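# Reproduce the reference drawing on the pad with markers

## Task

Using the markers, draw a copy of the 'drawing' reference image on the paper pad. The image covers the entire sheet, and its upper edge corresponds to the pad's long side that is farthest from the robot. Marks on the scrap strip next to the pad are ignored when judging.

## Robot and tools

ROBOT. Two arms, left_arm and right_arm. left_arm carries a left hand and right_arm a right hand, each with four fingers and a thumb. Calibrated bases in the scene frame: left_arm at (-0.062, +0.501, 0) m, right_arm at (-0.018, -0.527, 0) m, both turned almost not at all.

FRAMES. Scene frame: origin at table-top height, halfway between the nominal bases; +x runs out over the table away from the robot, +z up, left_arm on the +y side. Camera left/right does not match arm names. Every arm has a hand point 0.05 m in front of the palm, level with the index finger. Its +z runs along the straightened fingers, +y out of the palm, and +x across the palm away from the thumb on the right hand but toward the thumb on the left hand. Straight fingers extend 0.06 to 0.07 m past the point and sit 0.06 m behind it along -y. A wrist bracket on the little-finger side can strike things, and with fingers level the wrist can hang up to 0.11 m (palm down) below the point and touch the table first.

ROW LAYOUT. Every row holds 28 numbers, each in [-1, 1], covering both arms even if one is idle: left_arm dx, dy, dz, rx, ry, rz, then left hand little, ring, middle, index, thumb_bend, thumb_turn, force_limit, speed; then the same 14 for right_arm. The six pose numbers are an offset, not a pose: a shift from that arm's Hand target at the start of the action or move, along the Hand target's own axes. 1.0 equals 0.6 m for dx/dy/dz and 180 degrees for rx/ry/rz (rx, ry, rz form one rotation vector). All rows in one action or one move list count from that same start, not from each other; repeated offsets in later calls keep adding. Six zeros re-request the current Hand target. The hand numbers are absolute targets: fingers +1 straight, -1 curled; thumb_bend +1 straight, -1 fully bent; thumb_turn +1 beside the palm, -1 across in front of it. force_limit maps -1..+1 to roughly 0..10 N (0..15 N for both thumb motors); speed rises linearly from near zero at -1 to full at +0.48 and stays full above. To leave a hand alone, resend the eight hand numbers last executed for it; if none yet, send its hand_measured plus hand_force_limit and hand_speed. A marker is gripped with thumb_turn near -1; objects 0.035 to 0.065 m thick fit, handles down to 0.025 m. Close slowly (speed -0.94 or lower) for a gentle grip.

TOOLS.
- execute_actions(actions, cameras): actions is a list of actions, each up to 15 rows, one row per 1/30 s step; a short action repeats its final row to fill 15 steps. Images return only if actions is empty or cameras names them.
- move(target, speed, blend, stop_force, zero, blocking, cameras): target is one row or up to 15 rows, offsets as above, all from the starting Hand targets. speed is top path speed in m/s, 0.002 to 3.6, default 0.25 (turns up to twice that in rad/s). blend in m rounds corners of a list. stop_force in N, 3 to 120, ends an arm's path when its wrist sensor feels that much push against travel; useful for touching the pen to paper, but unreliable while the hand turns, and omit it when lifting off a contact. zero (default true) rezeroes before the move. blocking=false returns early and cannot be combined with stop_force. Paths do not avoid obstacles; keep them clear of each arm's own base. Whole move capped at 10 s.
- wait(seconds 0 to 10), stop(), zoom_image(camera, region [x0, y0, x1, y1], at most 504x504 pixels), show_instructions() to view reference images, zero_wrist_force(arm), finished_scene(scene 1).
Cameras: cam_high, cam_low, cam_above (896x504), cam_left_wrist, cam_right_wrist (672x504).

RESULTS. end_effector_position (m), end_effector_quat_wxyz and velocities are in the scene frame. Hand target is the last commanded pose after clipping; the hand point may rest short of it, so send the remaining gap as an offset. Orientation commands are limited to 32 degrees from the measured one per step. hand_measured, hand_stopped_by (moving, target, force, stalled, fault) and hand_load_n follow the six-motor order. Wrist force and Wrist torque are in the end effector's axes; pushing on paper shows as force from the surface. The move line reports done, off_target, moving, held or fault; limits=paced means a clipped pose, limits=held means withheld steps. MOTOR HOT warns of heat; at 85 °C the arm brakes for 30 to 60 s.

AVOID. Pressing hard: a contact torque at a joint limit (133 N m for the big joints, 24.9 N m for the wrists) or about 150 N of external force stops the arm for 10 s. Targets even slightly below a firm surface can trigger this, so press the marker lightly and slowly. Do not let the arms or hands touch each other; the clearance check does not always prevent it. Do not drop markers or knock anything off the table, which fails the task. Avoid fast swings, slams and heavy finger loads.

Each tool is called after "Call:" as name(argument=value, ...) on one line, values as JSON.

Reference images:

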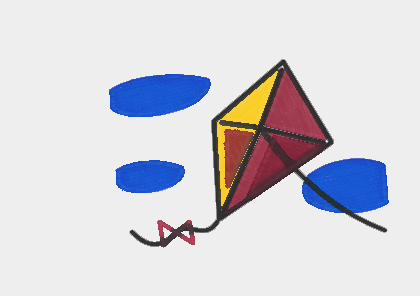

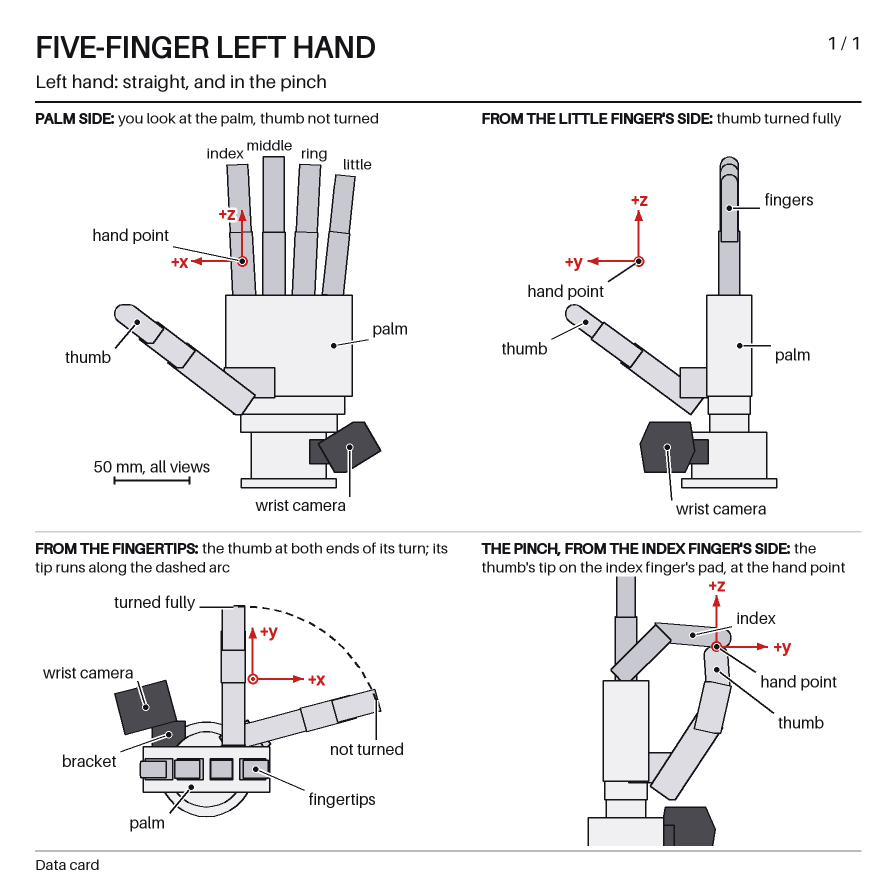

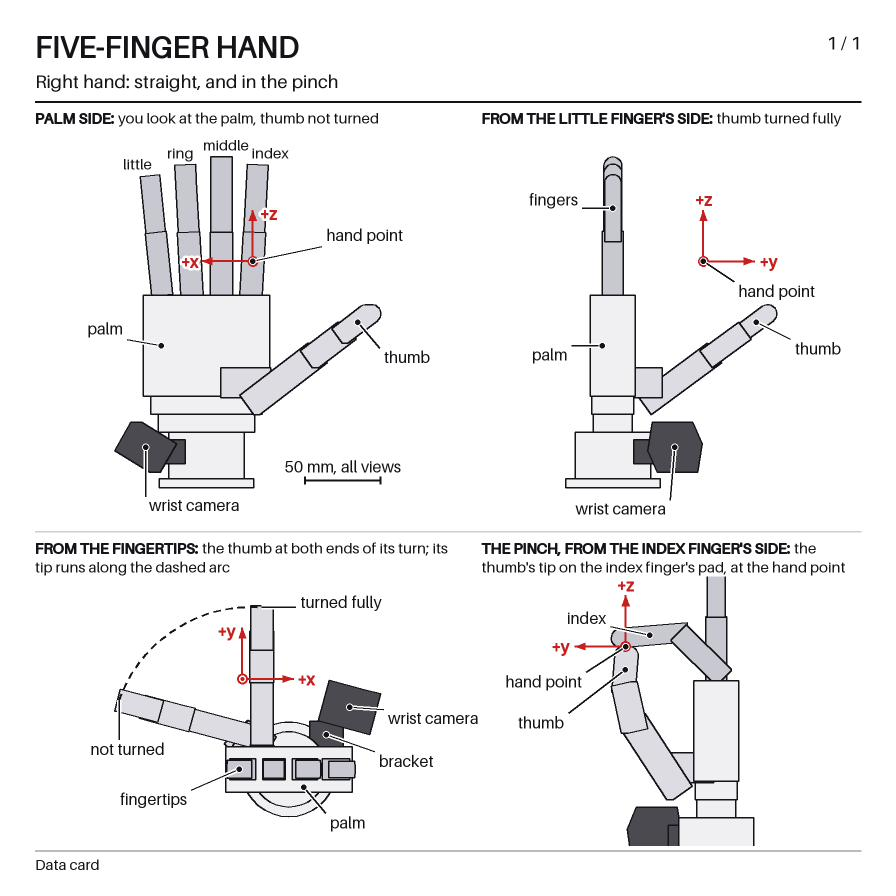

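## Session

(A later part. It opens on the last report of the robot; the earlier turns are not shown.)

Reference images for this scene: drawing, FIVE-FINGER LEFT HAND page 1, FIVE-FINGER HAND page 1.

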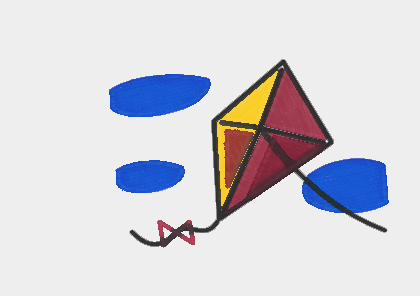

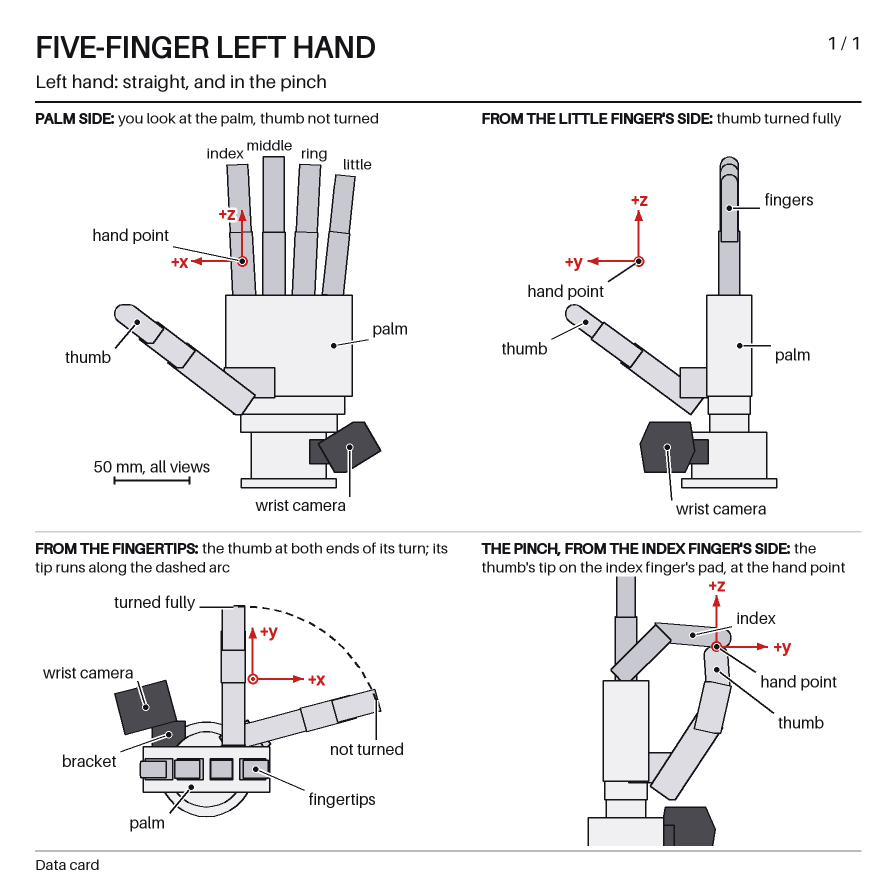

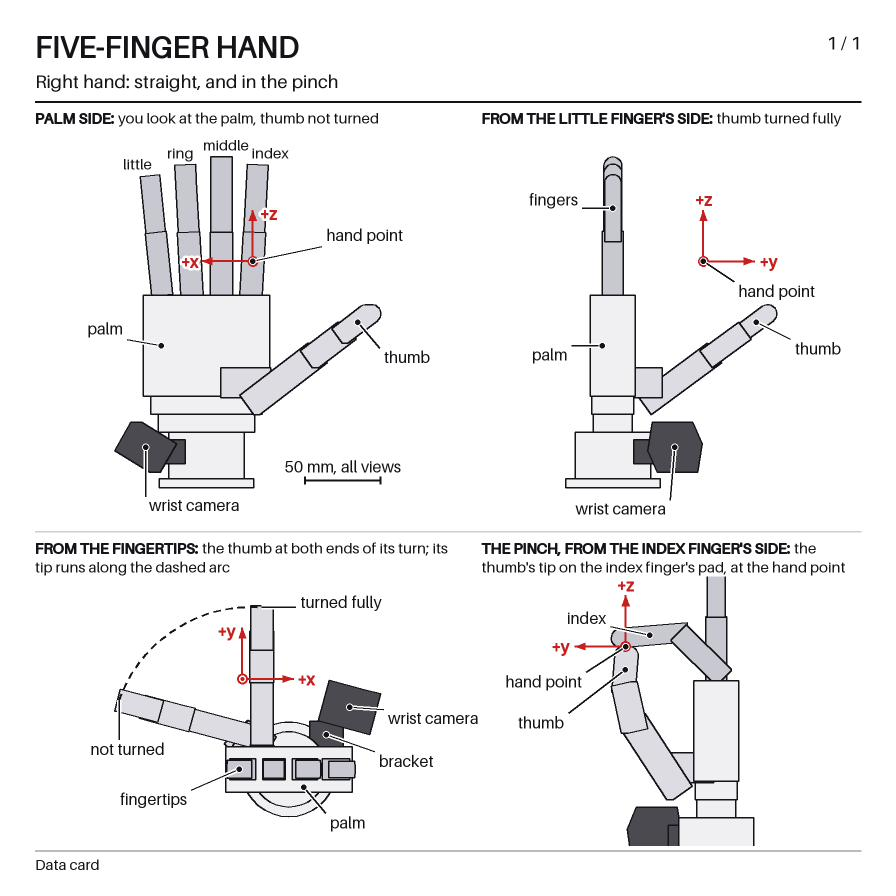

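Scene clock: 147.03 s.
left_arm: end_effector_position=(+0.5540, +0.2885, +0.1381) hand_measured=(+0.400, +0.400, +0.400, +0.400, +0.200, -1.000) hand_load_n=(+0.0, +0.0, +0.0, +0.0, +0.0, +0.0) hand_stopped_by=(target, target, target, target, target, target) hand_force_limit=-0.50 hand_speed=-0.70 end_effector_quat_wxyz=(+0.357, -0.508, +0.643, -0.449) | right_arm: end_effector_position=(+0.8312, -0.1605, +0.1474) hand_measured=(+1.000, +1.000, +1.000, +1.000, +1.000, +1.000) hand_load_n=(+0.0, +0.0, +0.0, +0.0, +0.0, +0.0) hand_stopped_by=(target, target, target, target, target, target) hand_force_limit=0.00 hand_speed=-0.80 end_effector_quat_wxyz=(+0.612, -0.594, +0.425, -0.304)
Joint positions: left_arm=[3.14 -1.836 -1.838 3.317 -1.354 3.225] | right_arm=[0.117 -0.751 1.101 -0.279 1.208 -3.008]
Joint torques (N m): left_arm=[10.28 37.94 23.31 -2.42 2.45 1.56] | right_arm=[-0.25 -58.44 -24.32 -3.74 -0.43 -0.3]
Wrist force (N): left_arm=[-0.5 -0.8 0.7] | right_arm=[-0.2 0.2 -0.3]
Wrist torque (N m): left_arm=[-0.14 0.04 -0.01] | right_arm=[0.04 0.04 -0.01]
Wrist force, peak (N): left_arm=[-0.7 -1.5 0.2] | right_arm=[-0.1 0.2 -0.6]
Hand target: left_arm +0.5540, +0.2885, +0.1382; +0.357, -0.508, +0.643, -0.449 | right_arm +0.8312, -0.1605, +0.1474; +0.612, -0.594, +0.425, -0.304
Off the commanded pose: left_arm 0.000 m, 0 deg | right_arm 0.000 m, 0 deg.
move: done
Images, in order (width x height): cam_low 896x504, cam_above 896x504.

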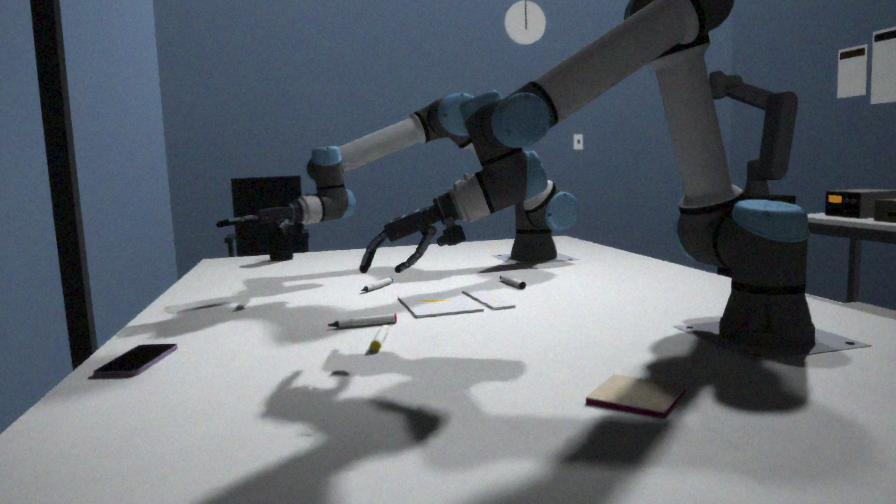

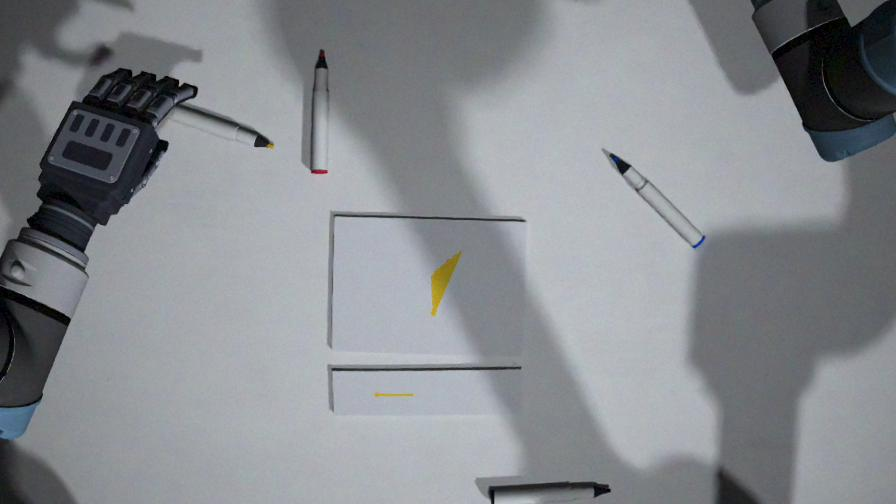

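Call:
wait(seconds=1, cameras=["cam_above"])

Call:
zoom_image(camera="cam_above", region=[120, 40, 340, 190])

Scene clock: 148.23 s.
left_arm: end_effector_position=(+0.5540, +0.2885, +0.1382) hand_measured=(+0.400, +0.400, +0.400, +0.400, +0.200, -1.000) hand_load_n=(+0.0, +0.0, -0.5, +0.0, +0.0, +0.0) hand_stopped_by=(target, target, target, target, target, target) hand_force_limit=-0.50 hand_speed=-0.70 end_effector_quat_wxyz=(+0.357, -0.508, +0.643, -0.449) | right_arm: end_effector_position=(+0.8312, -0.1605, +0.1474) hand_measured=(+1.000, +1.000, +1.000, +1.000, +1.000, +1.000) hand_load_n=(+0.0, +0.0, +0.0, +0.0, +0.0, +0.0) hand_stopped_by=(target, target, target, target, target, target) hand_force_limit=0.00 hand_speed=-0.80 end_effector_quat_wxyz=(+0.612, -0.594, +0.425, -0.304)
Joint positions: left_arm=[3.14 -1.836 -1.838 3.317 -1.354 3.225] | right_arm=[0.117 -0.751 1.101 -0.279 1.208 -3.008]
Joint torques (N m): left_arm=[10.93 38.36 23.45 -2.4 2.26 1.41] | right_arm=[-0.06 -58.93 -23.66 -3.76 -0.34 -0.39]
Wrist force (N): left_arm=[-0.4 -0.6 0.8] | right_arm=[-0.1 0.0 -0.3]
Wrist torque (N m): left_arm=[-0.10 0.01 -0.01] | right_arm=[0.02 0.02 -0.01]
Wrist force, peak (N): left_arm=[-0.8 -0.8 0.9] | right_arm=[-0.2 0.0 -0.5]
Hand target: left_arm +0.5540, +0.2885, +0.1382; +0.357, -0.508, +0.643, -0.449 | right_arm +0.8312, -0.1605, +0.1474; +0.612, -0.594, +0.425, -0.304
Off the commanded pose: left_arm 0.000 m, 0 deg | right_arm 0.000 m, 0 deg.
wait: 1.00 s; at rest from the start
Images, in order (width x height): cam_above 896x504.

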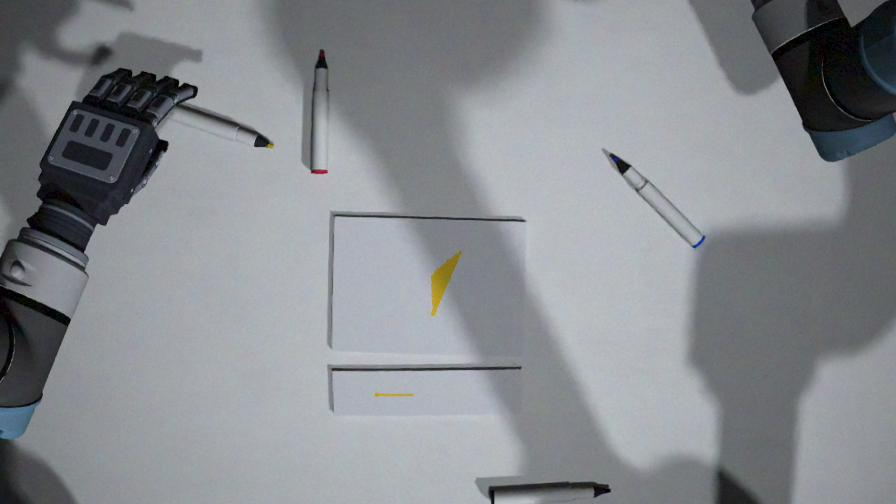

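Scaled by 2.291 from the camera's 896x504 image, which has a finer 1280x720 frame.

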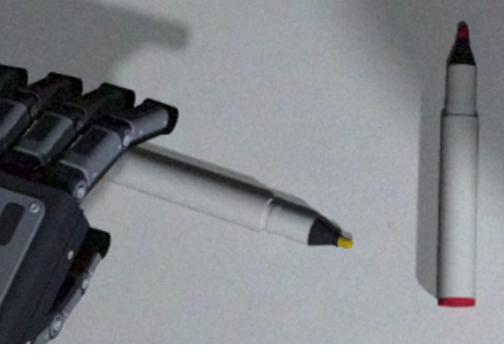

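Call:
move(target=[0.1827,0.0058,0.0715,0.0003,0.3795,0.1382,0.4,0.4,0.4,0.4,0.2,-1,-0.5,-0.7,0,0,0,0,0,0,1,1,1,1,1,1,0,-0.8], speed=0.15, cameras=["cam_low","cam_above","cam_high","cam_left_wrist"])

Call:
zoom_image(camera="cam_above", region=[200, 20, 420, 190])

Scene clock: 156.90 s.
left_arm: end_effector_position=(+0.5670, +0.1729, +0.1200) hand_measured=(+0.400, +0.400, +0.400, +0.400, +0.200, -1.000) hand_load_n=(+0.0, +0.0, +0.0, +0.0, +0.0, +0.0) hand_stopped_by=(target, target, target, target, target, target) hand_force_limit=-0.50 hand_speed=-0.70 end_effector_quat_wxyz=(+0.021, -0.028, +0.819, -0.572) | right_arm: end_effector_position=(+0.8312, -0.1605, +0.1474) hand_measured=(+1.000, +1.000, +1.000, +1.000, +1.000, +1.000) hand_load_n=(+0.0, +0.0, +0.0, +0.0, +0.0, +0.0) hand_stopped_by=(target, target, target, target, target, target) hand_force_limit=0.00 hand_speed=-0.80 end_effector_quat_wxyz=(+0.612, -0.594, +0.425, -0.304)
Joint positions: left_arm=[3.174 -2.596 -0.83 1.959 -0.353 4.605] | right_arm=[0.117 -0.751 1.101 -0.279 1.208 -3.008]
Joint torques (N m): left_arm=[-10.65 43.73 23.18 -5.71 -1.2 1.38] | right_arm=[0.7 -58.55 -23.91 -3.71 -0.37 -0.32]
Wrist force (N): left_arm=[-0.7 -0.7 0.8] | right_arm=[0.1 0.1 -0.2]
Wrist torque (N m): left_arm=[-0.10 0.03 -0.15] | right_arm=[0.03 -0.01 0.01]
Wrist force, peak (N): left_arm=[-0.6 -1.1 0.8] | right_arm=[-0.1 0.0 -0.6]
Hand target: left_arm +0.5670, +0.1729, +0.1200; +0.021, -0.028, +0.819, -0.572 | right_arm +0.8312, -0.1605, +0.1474; +0.612, -0.594, +0.425, -0.304
Off the commanded pose: left_arm 0.000 m, 0 deg | right_arm 0.000 m, 0 deg.
move: done
Images, in order (width x height): cam_high 896x504, cam_low 896x504, cam_above 896x504, cam_left_wrist 672x504.

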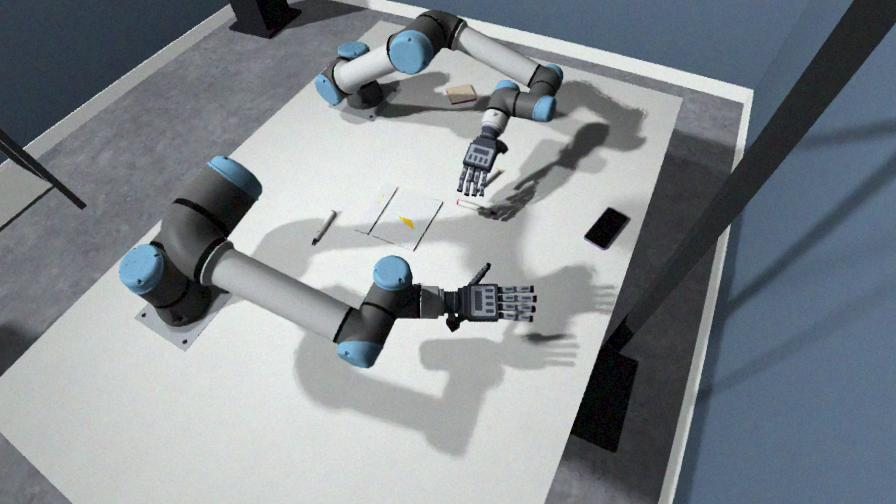

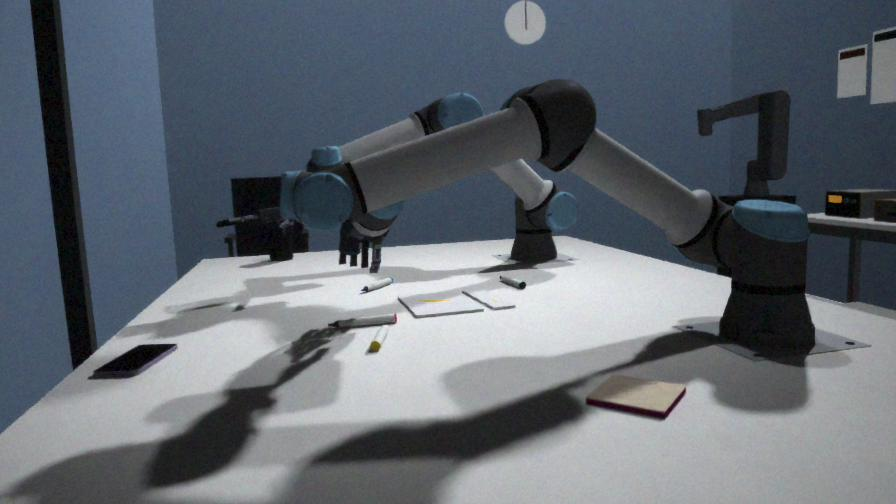

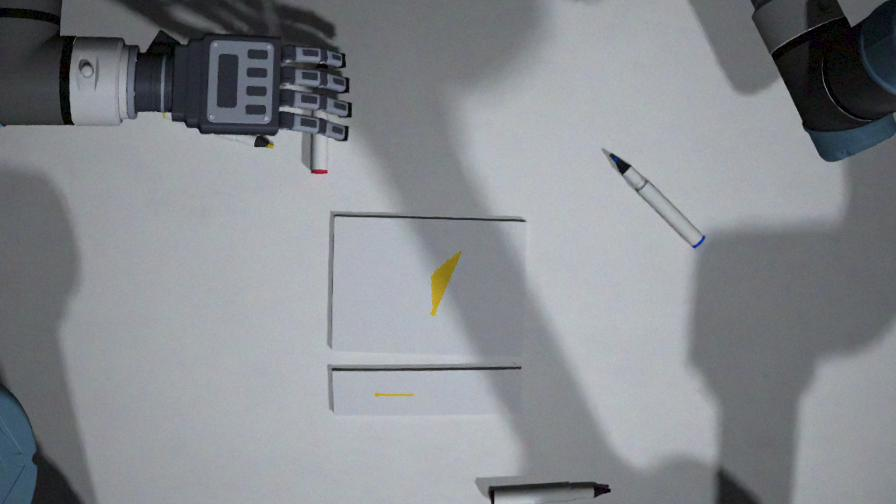

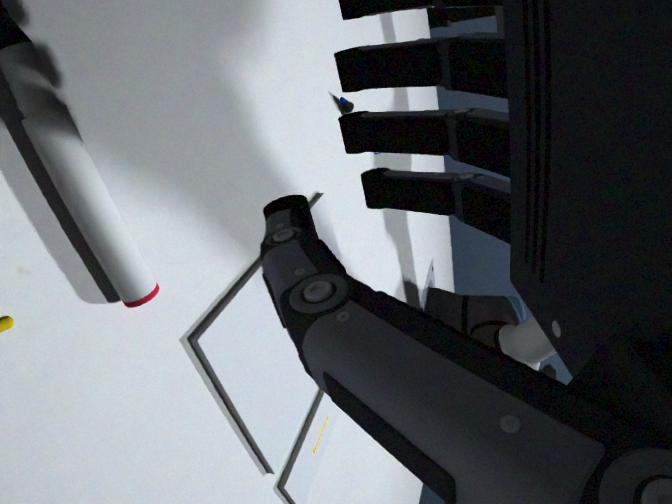

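Scaled by 2.291 from the camera's 896x504 image, which has a finer 1280x720 frame.

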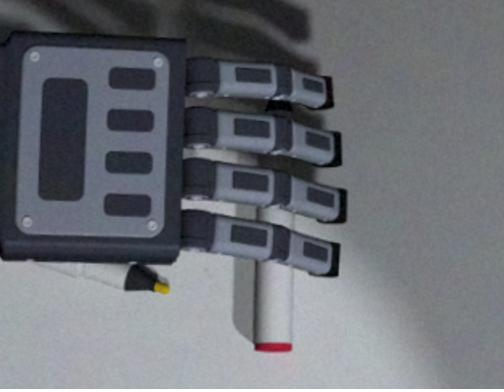

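Call:
move(target=[0,0.141,0.0513,0,0,0,0.4,0.4,0.4,0.4,0.2,-1,-0.5,-0.7,0,0,0,0,0,0,1,1,1,1,1,1,0,-0.8], speed=0.1, cameras=["cam_low","cam_above","cam_high","cam_left_wrist"])

Call:
zoom_image(camera="cam_above", region=[200, 20, 420, 190])

Call:
zoom_image(camera="cam_high", region=[430, 130, 550, 240])

Scene clock: 158.97 s.
left_arm: end_effector_position=(+0.5672, +0.1732, +0.0300) hand_measured=(+0.400, +0.400, +0.400, +0.400, +0.200, -1.000) hand_load_n=(-0.5, -0.5, +0.0, +0.0, +0.0, +0.0) hand_stopped_by=(target, target, target, target, target, target) hand_force_limit=-0.50 hand_speed=-0.70 end_effector_quat_wxyz=(+0.021, -0.028, +0.819, -0.572) | right_arm: end_effector_position=(+0.8312, -0.1605, +0.1474) hand_measured=(+1.000, +1.000, +1.000, +1.000, +1.000, +1.000) hand_load_n=(+0.0, +0.0, +0.0, +0.0, +0.0, +0.0) hand_stopped_by=(target, target, target, target, target, target) hand_force_limit=0.00 hand_speed=-0.80 end_effector_quat_wxyz=(+0.612, -0.594, +0.425, -0.304)
Joint positions: left_arm=[3.174 -2.695 -0.876 2.102 -0.353 4.606] | right_arm=[0.117 -0.751 1.101 -0.279 1.208 -3.008]
Joint torques (N m): left_arm=[-3.15 44.17 21.97 0.03 1.63 -1.2] | right_arm=[-0.36 -58.55 -24.74 -3.93 -0.36 -0.22]
Wrist force (N): left_arm=[-0.8 -0.6 0.1] | right_arm=[0.0 -0.1 -0.4]
Wrist torque (N m): left_arm=[-0.05 0.03 -0.08] | right_arm=[0.01 0.01 0.00]
Wrist force, peak (N): left_arm=[-0.7 -1.5 0.3] | right_arm=[-0.2 0.0 -0.6]
Hand target: left_arm +0.5672, +0.1731, +0.0299; +0.021, -0.028, +0.819, -0.572 | right_arm +0.8312, -0.1605, +0.1474; +0.612, -0.594, +0.425, -0.304
Off the commanded pose: left_arm 0.000 m, 0 deg | right_arm 0.000 m, 0 deg.
move: done
Images, in order (width x height): cam_high 896x504, cam_low 896x504, cam_above 896x504, cam_left_wrist 672x504.

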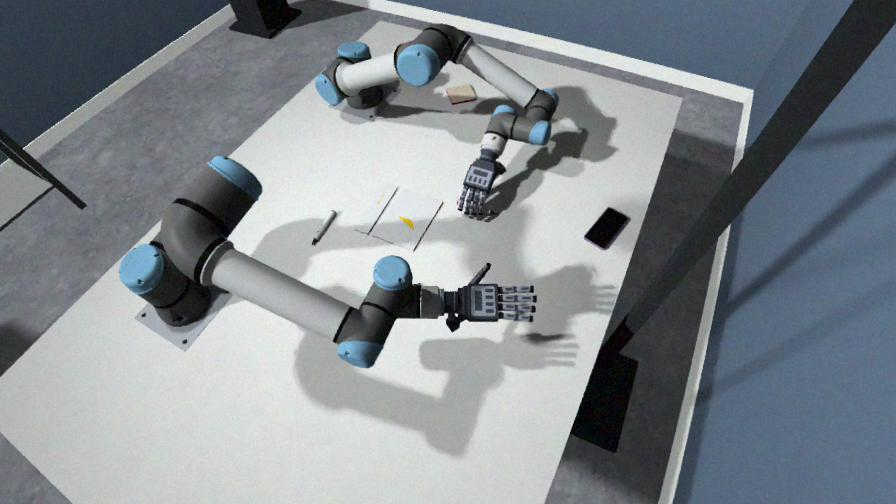

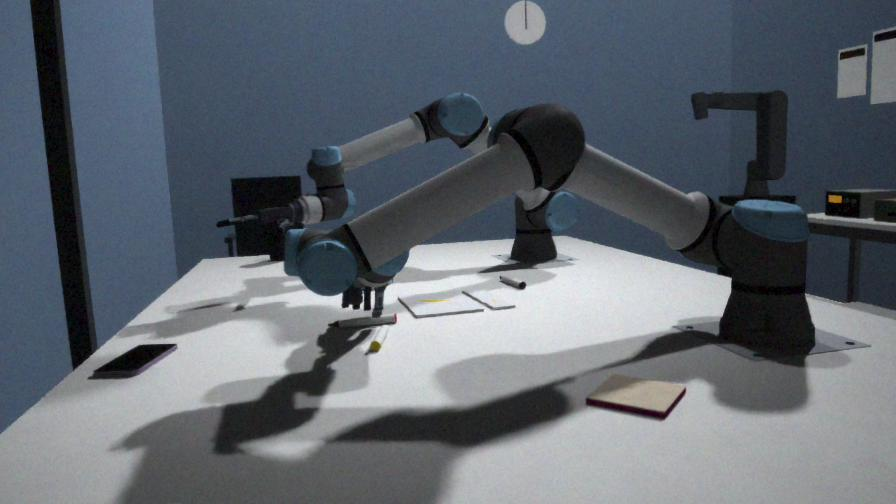

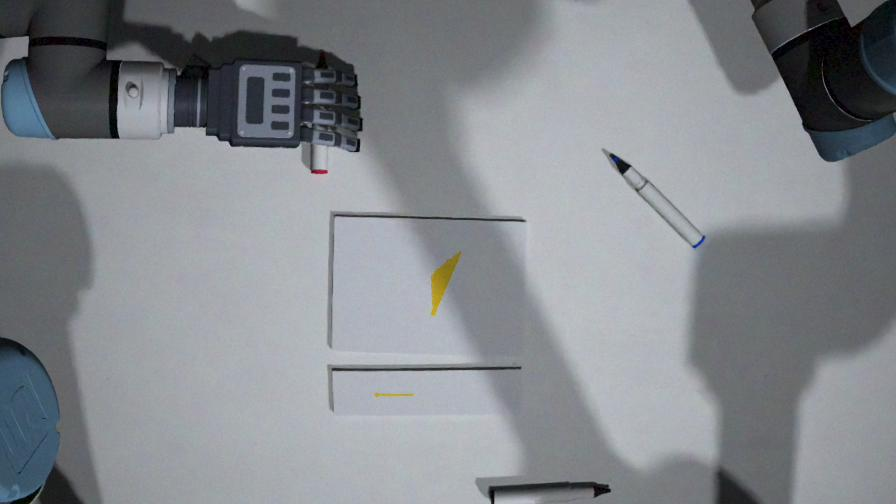

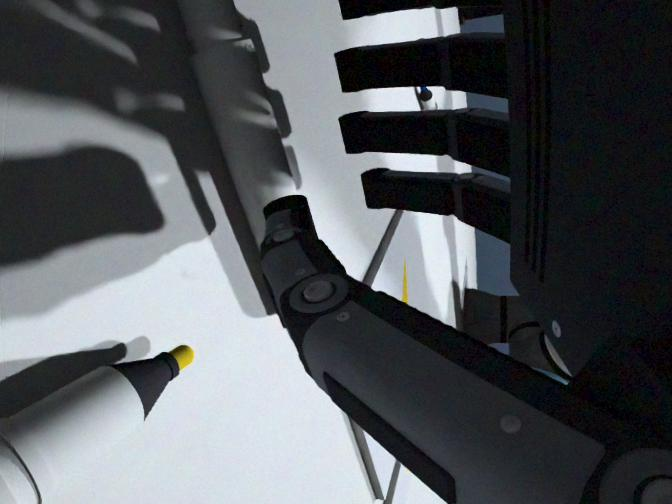

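Scaled by 2.291 from the camera's 896x504 image, which has a finer 1280x720 frame.

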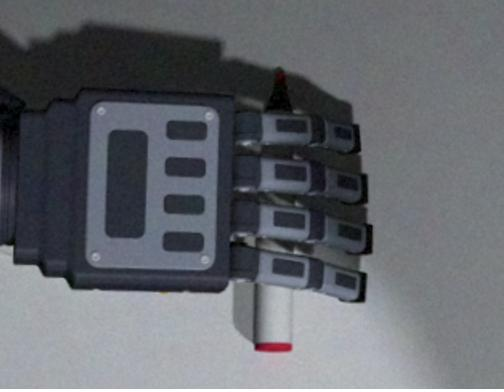

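Scaled by 4.200 from the camera's 896x504 image, which has a finer 1280x720 frame.

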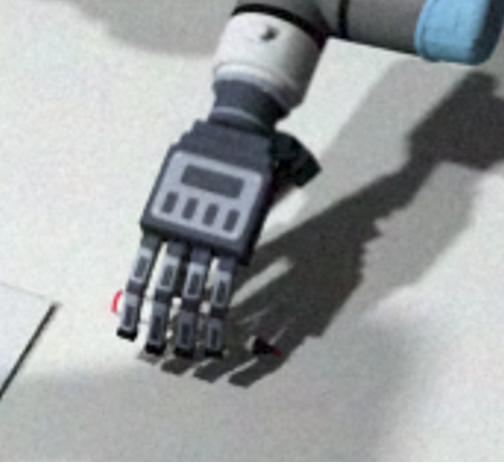

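Call:
move(target=[0,0.02036,0.00741,0,0,0,0.4,0.4,0.4,0.4,0.2,-1,-0.5,-0.7,0,0,0,0,0,0,1,1,1,1,1,1,0,-0.8], speed=0.05, cameras=["cam_above","cam_left_wrist"])

Call:
move(target=[0,0,0,0,0,0,0.4,0.4,-0.4,-0.4,0.2,-1,-0.4,-0.88,0,0,0,0,0,0,1,1,1,1,1,1,0,-0.8], speed=0.05, cameras=["cam_high","cam_above","cam_left_wrist"])

Call:
zoom_image(camera="cam_above", region=[200, 20, 420, 190])

Scene clock: 160.13 s.
left_arm: end_effector_position=(+0.5672, +0.1731, +0.0170) hand_measured=(+0.400, +0.400, +0.400, +0.400, +0.200, -1.000) hand_load_n=(+0.0, +0.0, +0.0, +0.0, +0.0, +0.0) hand_stopped_by=(target, target, target, target, target, target) hand_force_limit=-0.50 hand_speed=-0.70 end_effector_quat_wxyz=(+0.021, -0.028, +0.819, -0.572) | right_arm: end_effector_position=(+0.8312, -0.1605, +0.1474) hand_measured=(+1.000, +1.000, +1.000, +1.000, +1.000, +1.000) hand_load_n=(+0.0, +0.0, +0.0, +0.0, +0.0, -0.5) hand_stopped_by=(target, target, target, target, target, target) hand_force_limit=0.00 hand_speed=-0.80 end_effector_quat_wxyz=(+0.612, -0.594, +0.425, -0.304)
Joint positions: left_arm=[3.174 -2.712 -0.877 2.121 -0.353 4.606] | right_arm=[0.117 -0.751 1.101 -0.279 1.208 -3.008]
Joint torques (N m): left_arm=[-8.53 45.56 8.1 -0.03 2.87 0] | right_arm=[-0.8 -58.36 -24.59 -3.7 -0.36 -0.3]
Wrist force (N): left_arm=[-0.9 -0.8 0.4] | right_arm=[-0.1 0.1 -0.1]
Wrist torque (N m): left_arm=[-0.08 0.06 -0.09] | right_arm=[0.02 0.01 0.00]
Wrist force, peak (N): left_arm=[-1.1 -0.6 0.7] | right_arm=[-0.1 0.0 -0.6]
Hand target: left_arm +0.5672, +0.1731, +0.0169; +0.021, -0.028, +0.819, -0.572 | right_arm +0.8312, -0.1605, +0.1474; +0.612, -0.594, +0.425, -0.304
Off the commanded pose: left_arm 0.000 m, 0 deg | right_arm 0.000 m, 0 deg.
move: done
Images, in order (width x height): cam_above 896x504, cam_left_wrist 672x504.

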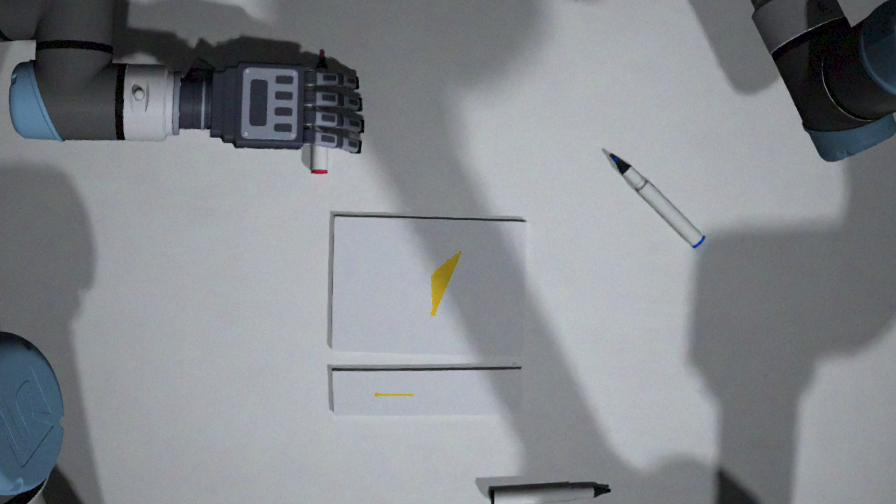

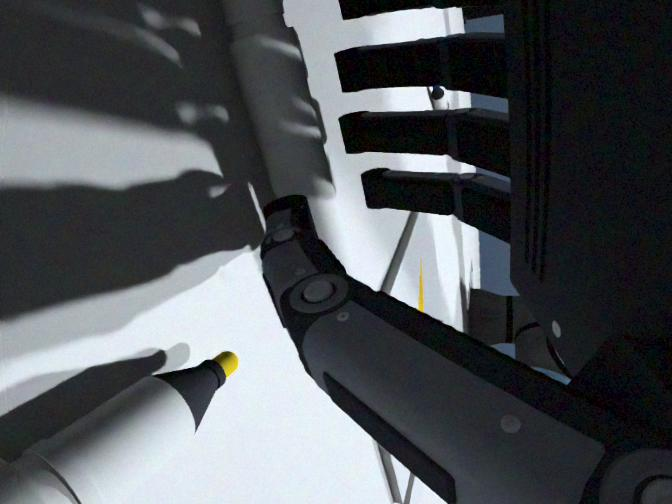

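Scene clock: 161.67 s.
left_arm: end_effector_position=(+0.5672, +0.1731, +0.0169) hand_measured=(+0.400, +0.400, +0.090, -0.022, +0.200, -1.000) hand_load_n=(-0.5, -0.5, +5.0, +3.5, +2.5, -1.5) hand_stopped_by=(target, target, force, force, target, target) hand_force_limit=-0.40 hand_speed=-0.88 end_effector_quat_wxyz=(+0.021, -0.028, +0.819, -0.572) | right_arm: end_effector_position=(+0.8312, -0.1605, +0.1474) hand_measured=(+1.000, +1.000, +1.000, +1.000, +1.000, +1.000) hand_load_n=(+0.0, +0.0, +0.0, +0.0, +0.0, -0.5) hand_stopped_by=(target, target, target, target, target, target) hand_force_limit=0.00 hand_speed=-0.80 end_effector_quat_wxyz=(+0.612, -0.594, +0.425, -0.304)
Joint positions: left_arm=[3.174 -2.712 -0.877 2.121 -0.353 4.606] | right_arm=[0.117 -0.751 1.101 -0.279 1.208 -3.008]
Joint torques (N m): left_arm=[-3.27 44.75 10.44 0.37 1.6 -1.17] | right_arm=[0.39 -58.3 -24.46 -3.88 -0.29 -0.25]
Wrist force (N): left_arm=[-0.4 -4.4 0.6] | right_arm=[0.1 -0.1 -0.4]
Wrist torque (N m): left_arm=[0.16 -0.01 -0.01] | right_arm=[0.01 0.01 0.00]
Wrist force, peak (N): left_arm=[-1.0 -5.1 0.6] | right_arm=[0.0 0.2 -0.6]
Hand target: left_arm +0.5672, +0.1731, +0.0169; +0.021, -0.028, +0.819, -0.572 | right_arm +0.8312, -0.1605, +0.1474; +0.612, -0.594, +0.425, -0.304
Off the commanded pose: left_arm 0.000 m, 0 deg | right_arm 0.000 m, 0 deg.
move: done
Images, in order (width x height): cam_high 896x504, cam_above 896x504, cam_left_wrist 672x504.

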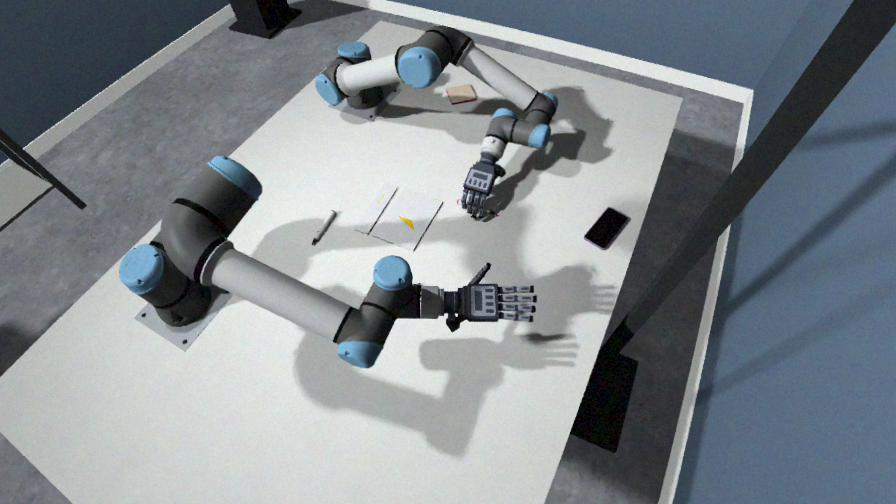

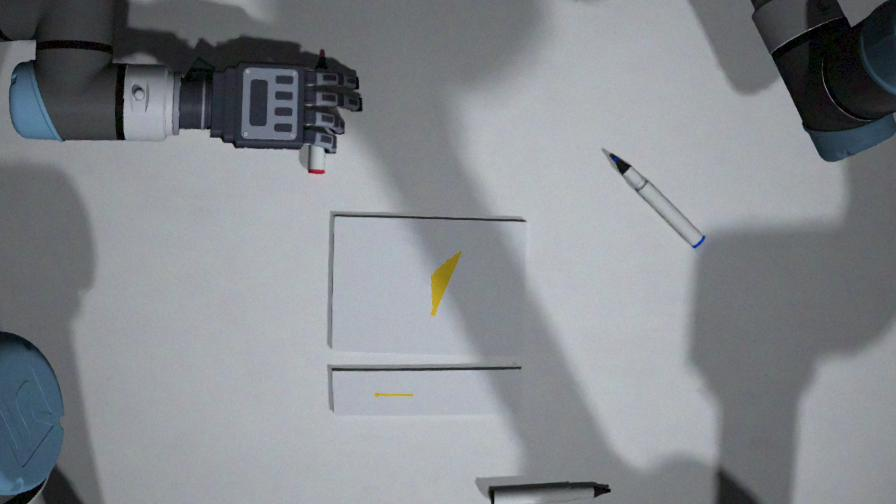

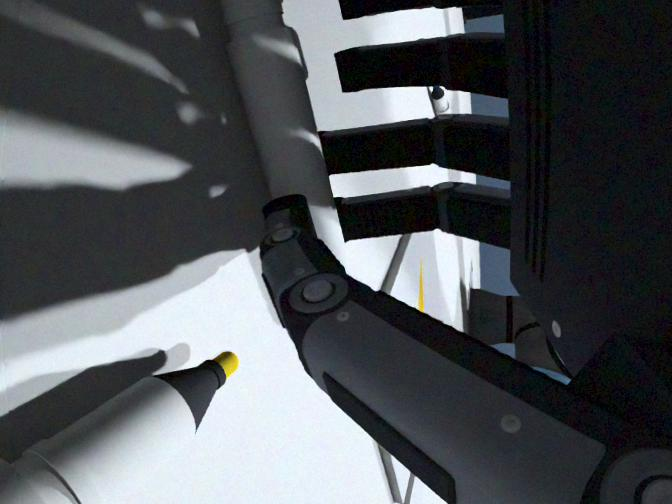

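Scaled by 2.291 from the camera's 896x504 image, which has a finer 1280x720 frame.

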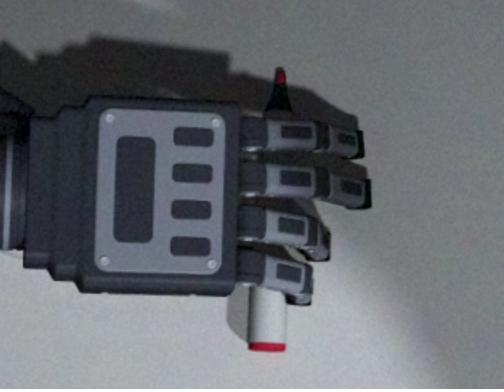

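Call:
move(target=[0,-0.047,-0.0171,0,0,0,0.4,0.4,-0.4,-0.4,0.2,-1,-0.4,-0.88,0,0,0,0,0,0,1,1,1,1,1,1,0,-0.8], speed=0.03, cameras=[])

Call:
move(target=[0,0,0,0,0,0,0.4,0.4,-0.45,-0.45,0.2,-1,-0.1,-0.92,0,0,0,0,0,0,1,1,1,1,1,1,0,-0.8], speed=0.05, cameras=["cam_above","cam_left_wrist"])

Call:
zoom_image(camera="cam_above", region=[200, 20, 420, 190])

Scene clock: 163.50 s.
left_arm: end_effector_position=(+0.5671, +0.1731, +0.0469) hand_measured=(+0.400, +0.400, +0.090, -0.022, +0.200, -1.000) hand_load_n=(+0.0, +0.0, +0.0, +1.0, +1.0, -0.5) hand_stopped_by=(target, target, force, force, target, target) hand_force_limit=-0.40 hand_speed=-0.88 end_effector_quat_wxyz=(+0.021, -0.028, +0.819, -0.572) | right_arm: end_effector_position=(+0.8312, -0.1605, +0.1474) hand_measured=(+1.000, +1.000, +1.000, +1.000, +1.000, +1.000) hand_load_n=(+0.0, +0.0, +0.0, +0.0, +0.0, -0.5) hand_stopped_by=(target, target, target, target, target, target) hand_force_limit=0.00 hand_speed=-0.80 end_effector_quat_wxyz=(+0.612, -0.594, +0.425, -0.304)
Joint positions: left_arm=[3.174 -2.674 -0.872 2.078 -0.353 4.606] | right_arm=[0.117 -0.751 1.101 -0.279 1.208 -3.008]
Joint torques (N m): left_arm=[-10.71 62.3 22.95 -5.64 -1.26 1.01] | right_arm=[-0.55 -59.36 -24.41 -3.75 -0.56 -0.31]
Wrist force (N): left_arm=[-0.8 -0.2 0.8] | right_arm=[0.0 0.1 -0.6]
Wrist torque (N m): left_arm=[-0.04 0.05 -0.06] | right_arm=[0.04 0.02 0.00]
Wrist force, peak (N): left_arm=[-0.7 -5.2 0.8] | right_arm=[0.0 0.1 -0.6]
Hand target: left_arm +0.5671, +0.1731, +0.0469; +0.021, -0.028, +0.819, -0.572 | right_arm +0.8312, -0.1605, +0.1474; +0.612, -0.594, +0.425, -0.304
Off the commanded pose: left_arm 0.000 m, 0 deg | right_arm 0.000 m, 0 deg.
move: done
No camera images: "cameras" was empty.

Scene clock: 164.23 s.
left_arm: end_effector_position=(+0.5671, +0.1731, +0.0469) hand_measured=(+0.400, +0.400, -0.014, -0.036, +0.200, -1.000) hand_load_n=(+0.0, +0.0, +5.0, +4.0, +5.0, +1.0) hand_stopped_by=(target, target, force, force, target, target) hand_force_limit=-0.10 hand_speed=-0.92 end_effector_quat_wxyz=(+0.021, -0.028, +0.819, -0.572) | right_arm: end_effector_position=(+0.8312, -0.1605, +0.1474) hand_measured=(+1.000, +1.000, +1.000, +1.000, +1.000, +1.000) hand_load_n=(+0.0, +0.0, +0.0, +0.0, +0.0, +0.0) hand_stopped_by=(target, target, target, target, target, target) hand_force_limit=0.00 hand_speed=-0.80 end_effector_quat_wxyz=(+0.612, -0.594, +0.425, -0.304)
Joint positions: left_arm=[3.174 -2.674 -0.872 2.078 -0.353 4.606] | right_arm=[0.117 -0.751 1.101 -0.279 1.208 -3.008]
Joint torques (N m): left_arm=[-10.09 62.51 22.46 -5.51 -1 1.38] | right_arm=[-0.83 -58.79 -24.17 -3.74 -0.3 -0.45]
Wrist force (N): left_arm=[-0.8 -0.5 0.9] | right_arm=[-0.2 0.2 -0.5]
Wrist torque (N m): left_arm=[-0.09 0.06 -0.06] | right_arm=[0.05 0.04 0.00]
Wrist force, peak (N): left_arm=[-1.3 -0.3 0.5] | right_arm=[0.0 0.0 -0.6]
Hand target: left_arm +0.5671, +0.1731, +0.0469; +0.021, -0.028, +0.819, -0.572 | right_arm +0.8312, -0.1605, +0.1474; +0.612, -0.594, +0.425, -0.304
Off the commanded pose: left_arm 0.000 m, 0 deg | right_arm 0.000 m, 0 deg.
move: done
Images, in order (width x height): cam_above 896x504, cam_left_wrist 672x504.

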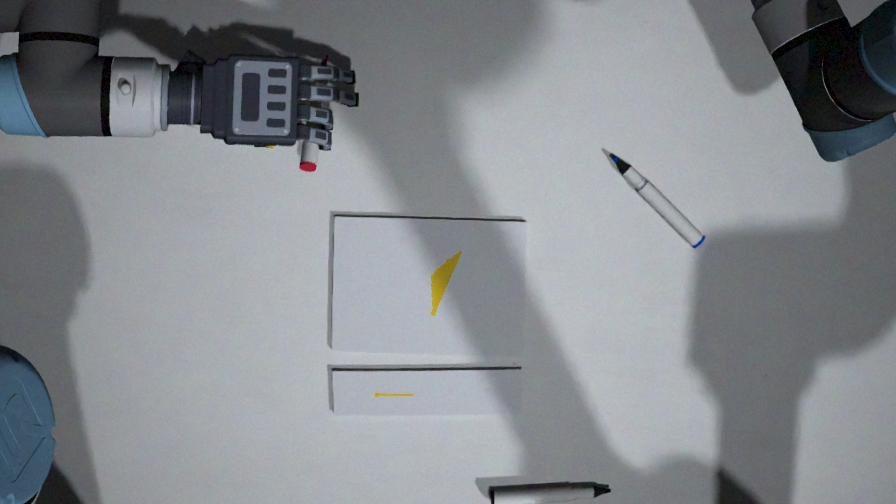

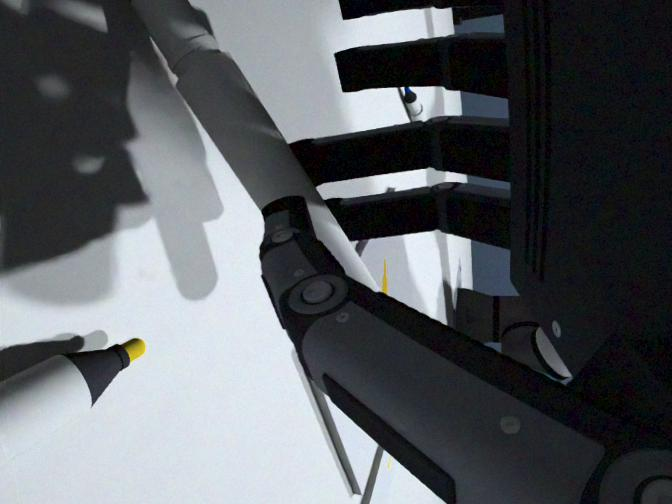

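Scaled by 2.291 from the camera's 896x504 image, which has a finer 1280x720 frame.

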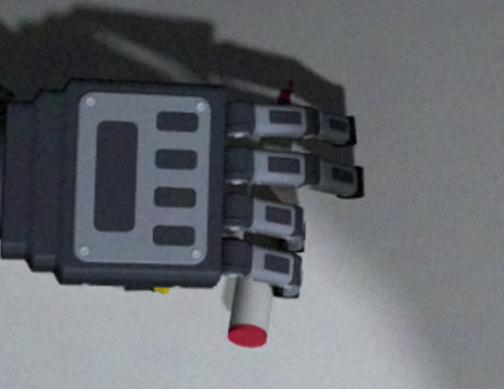

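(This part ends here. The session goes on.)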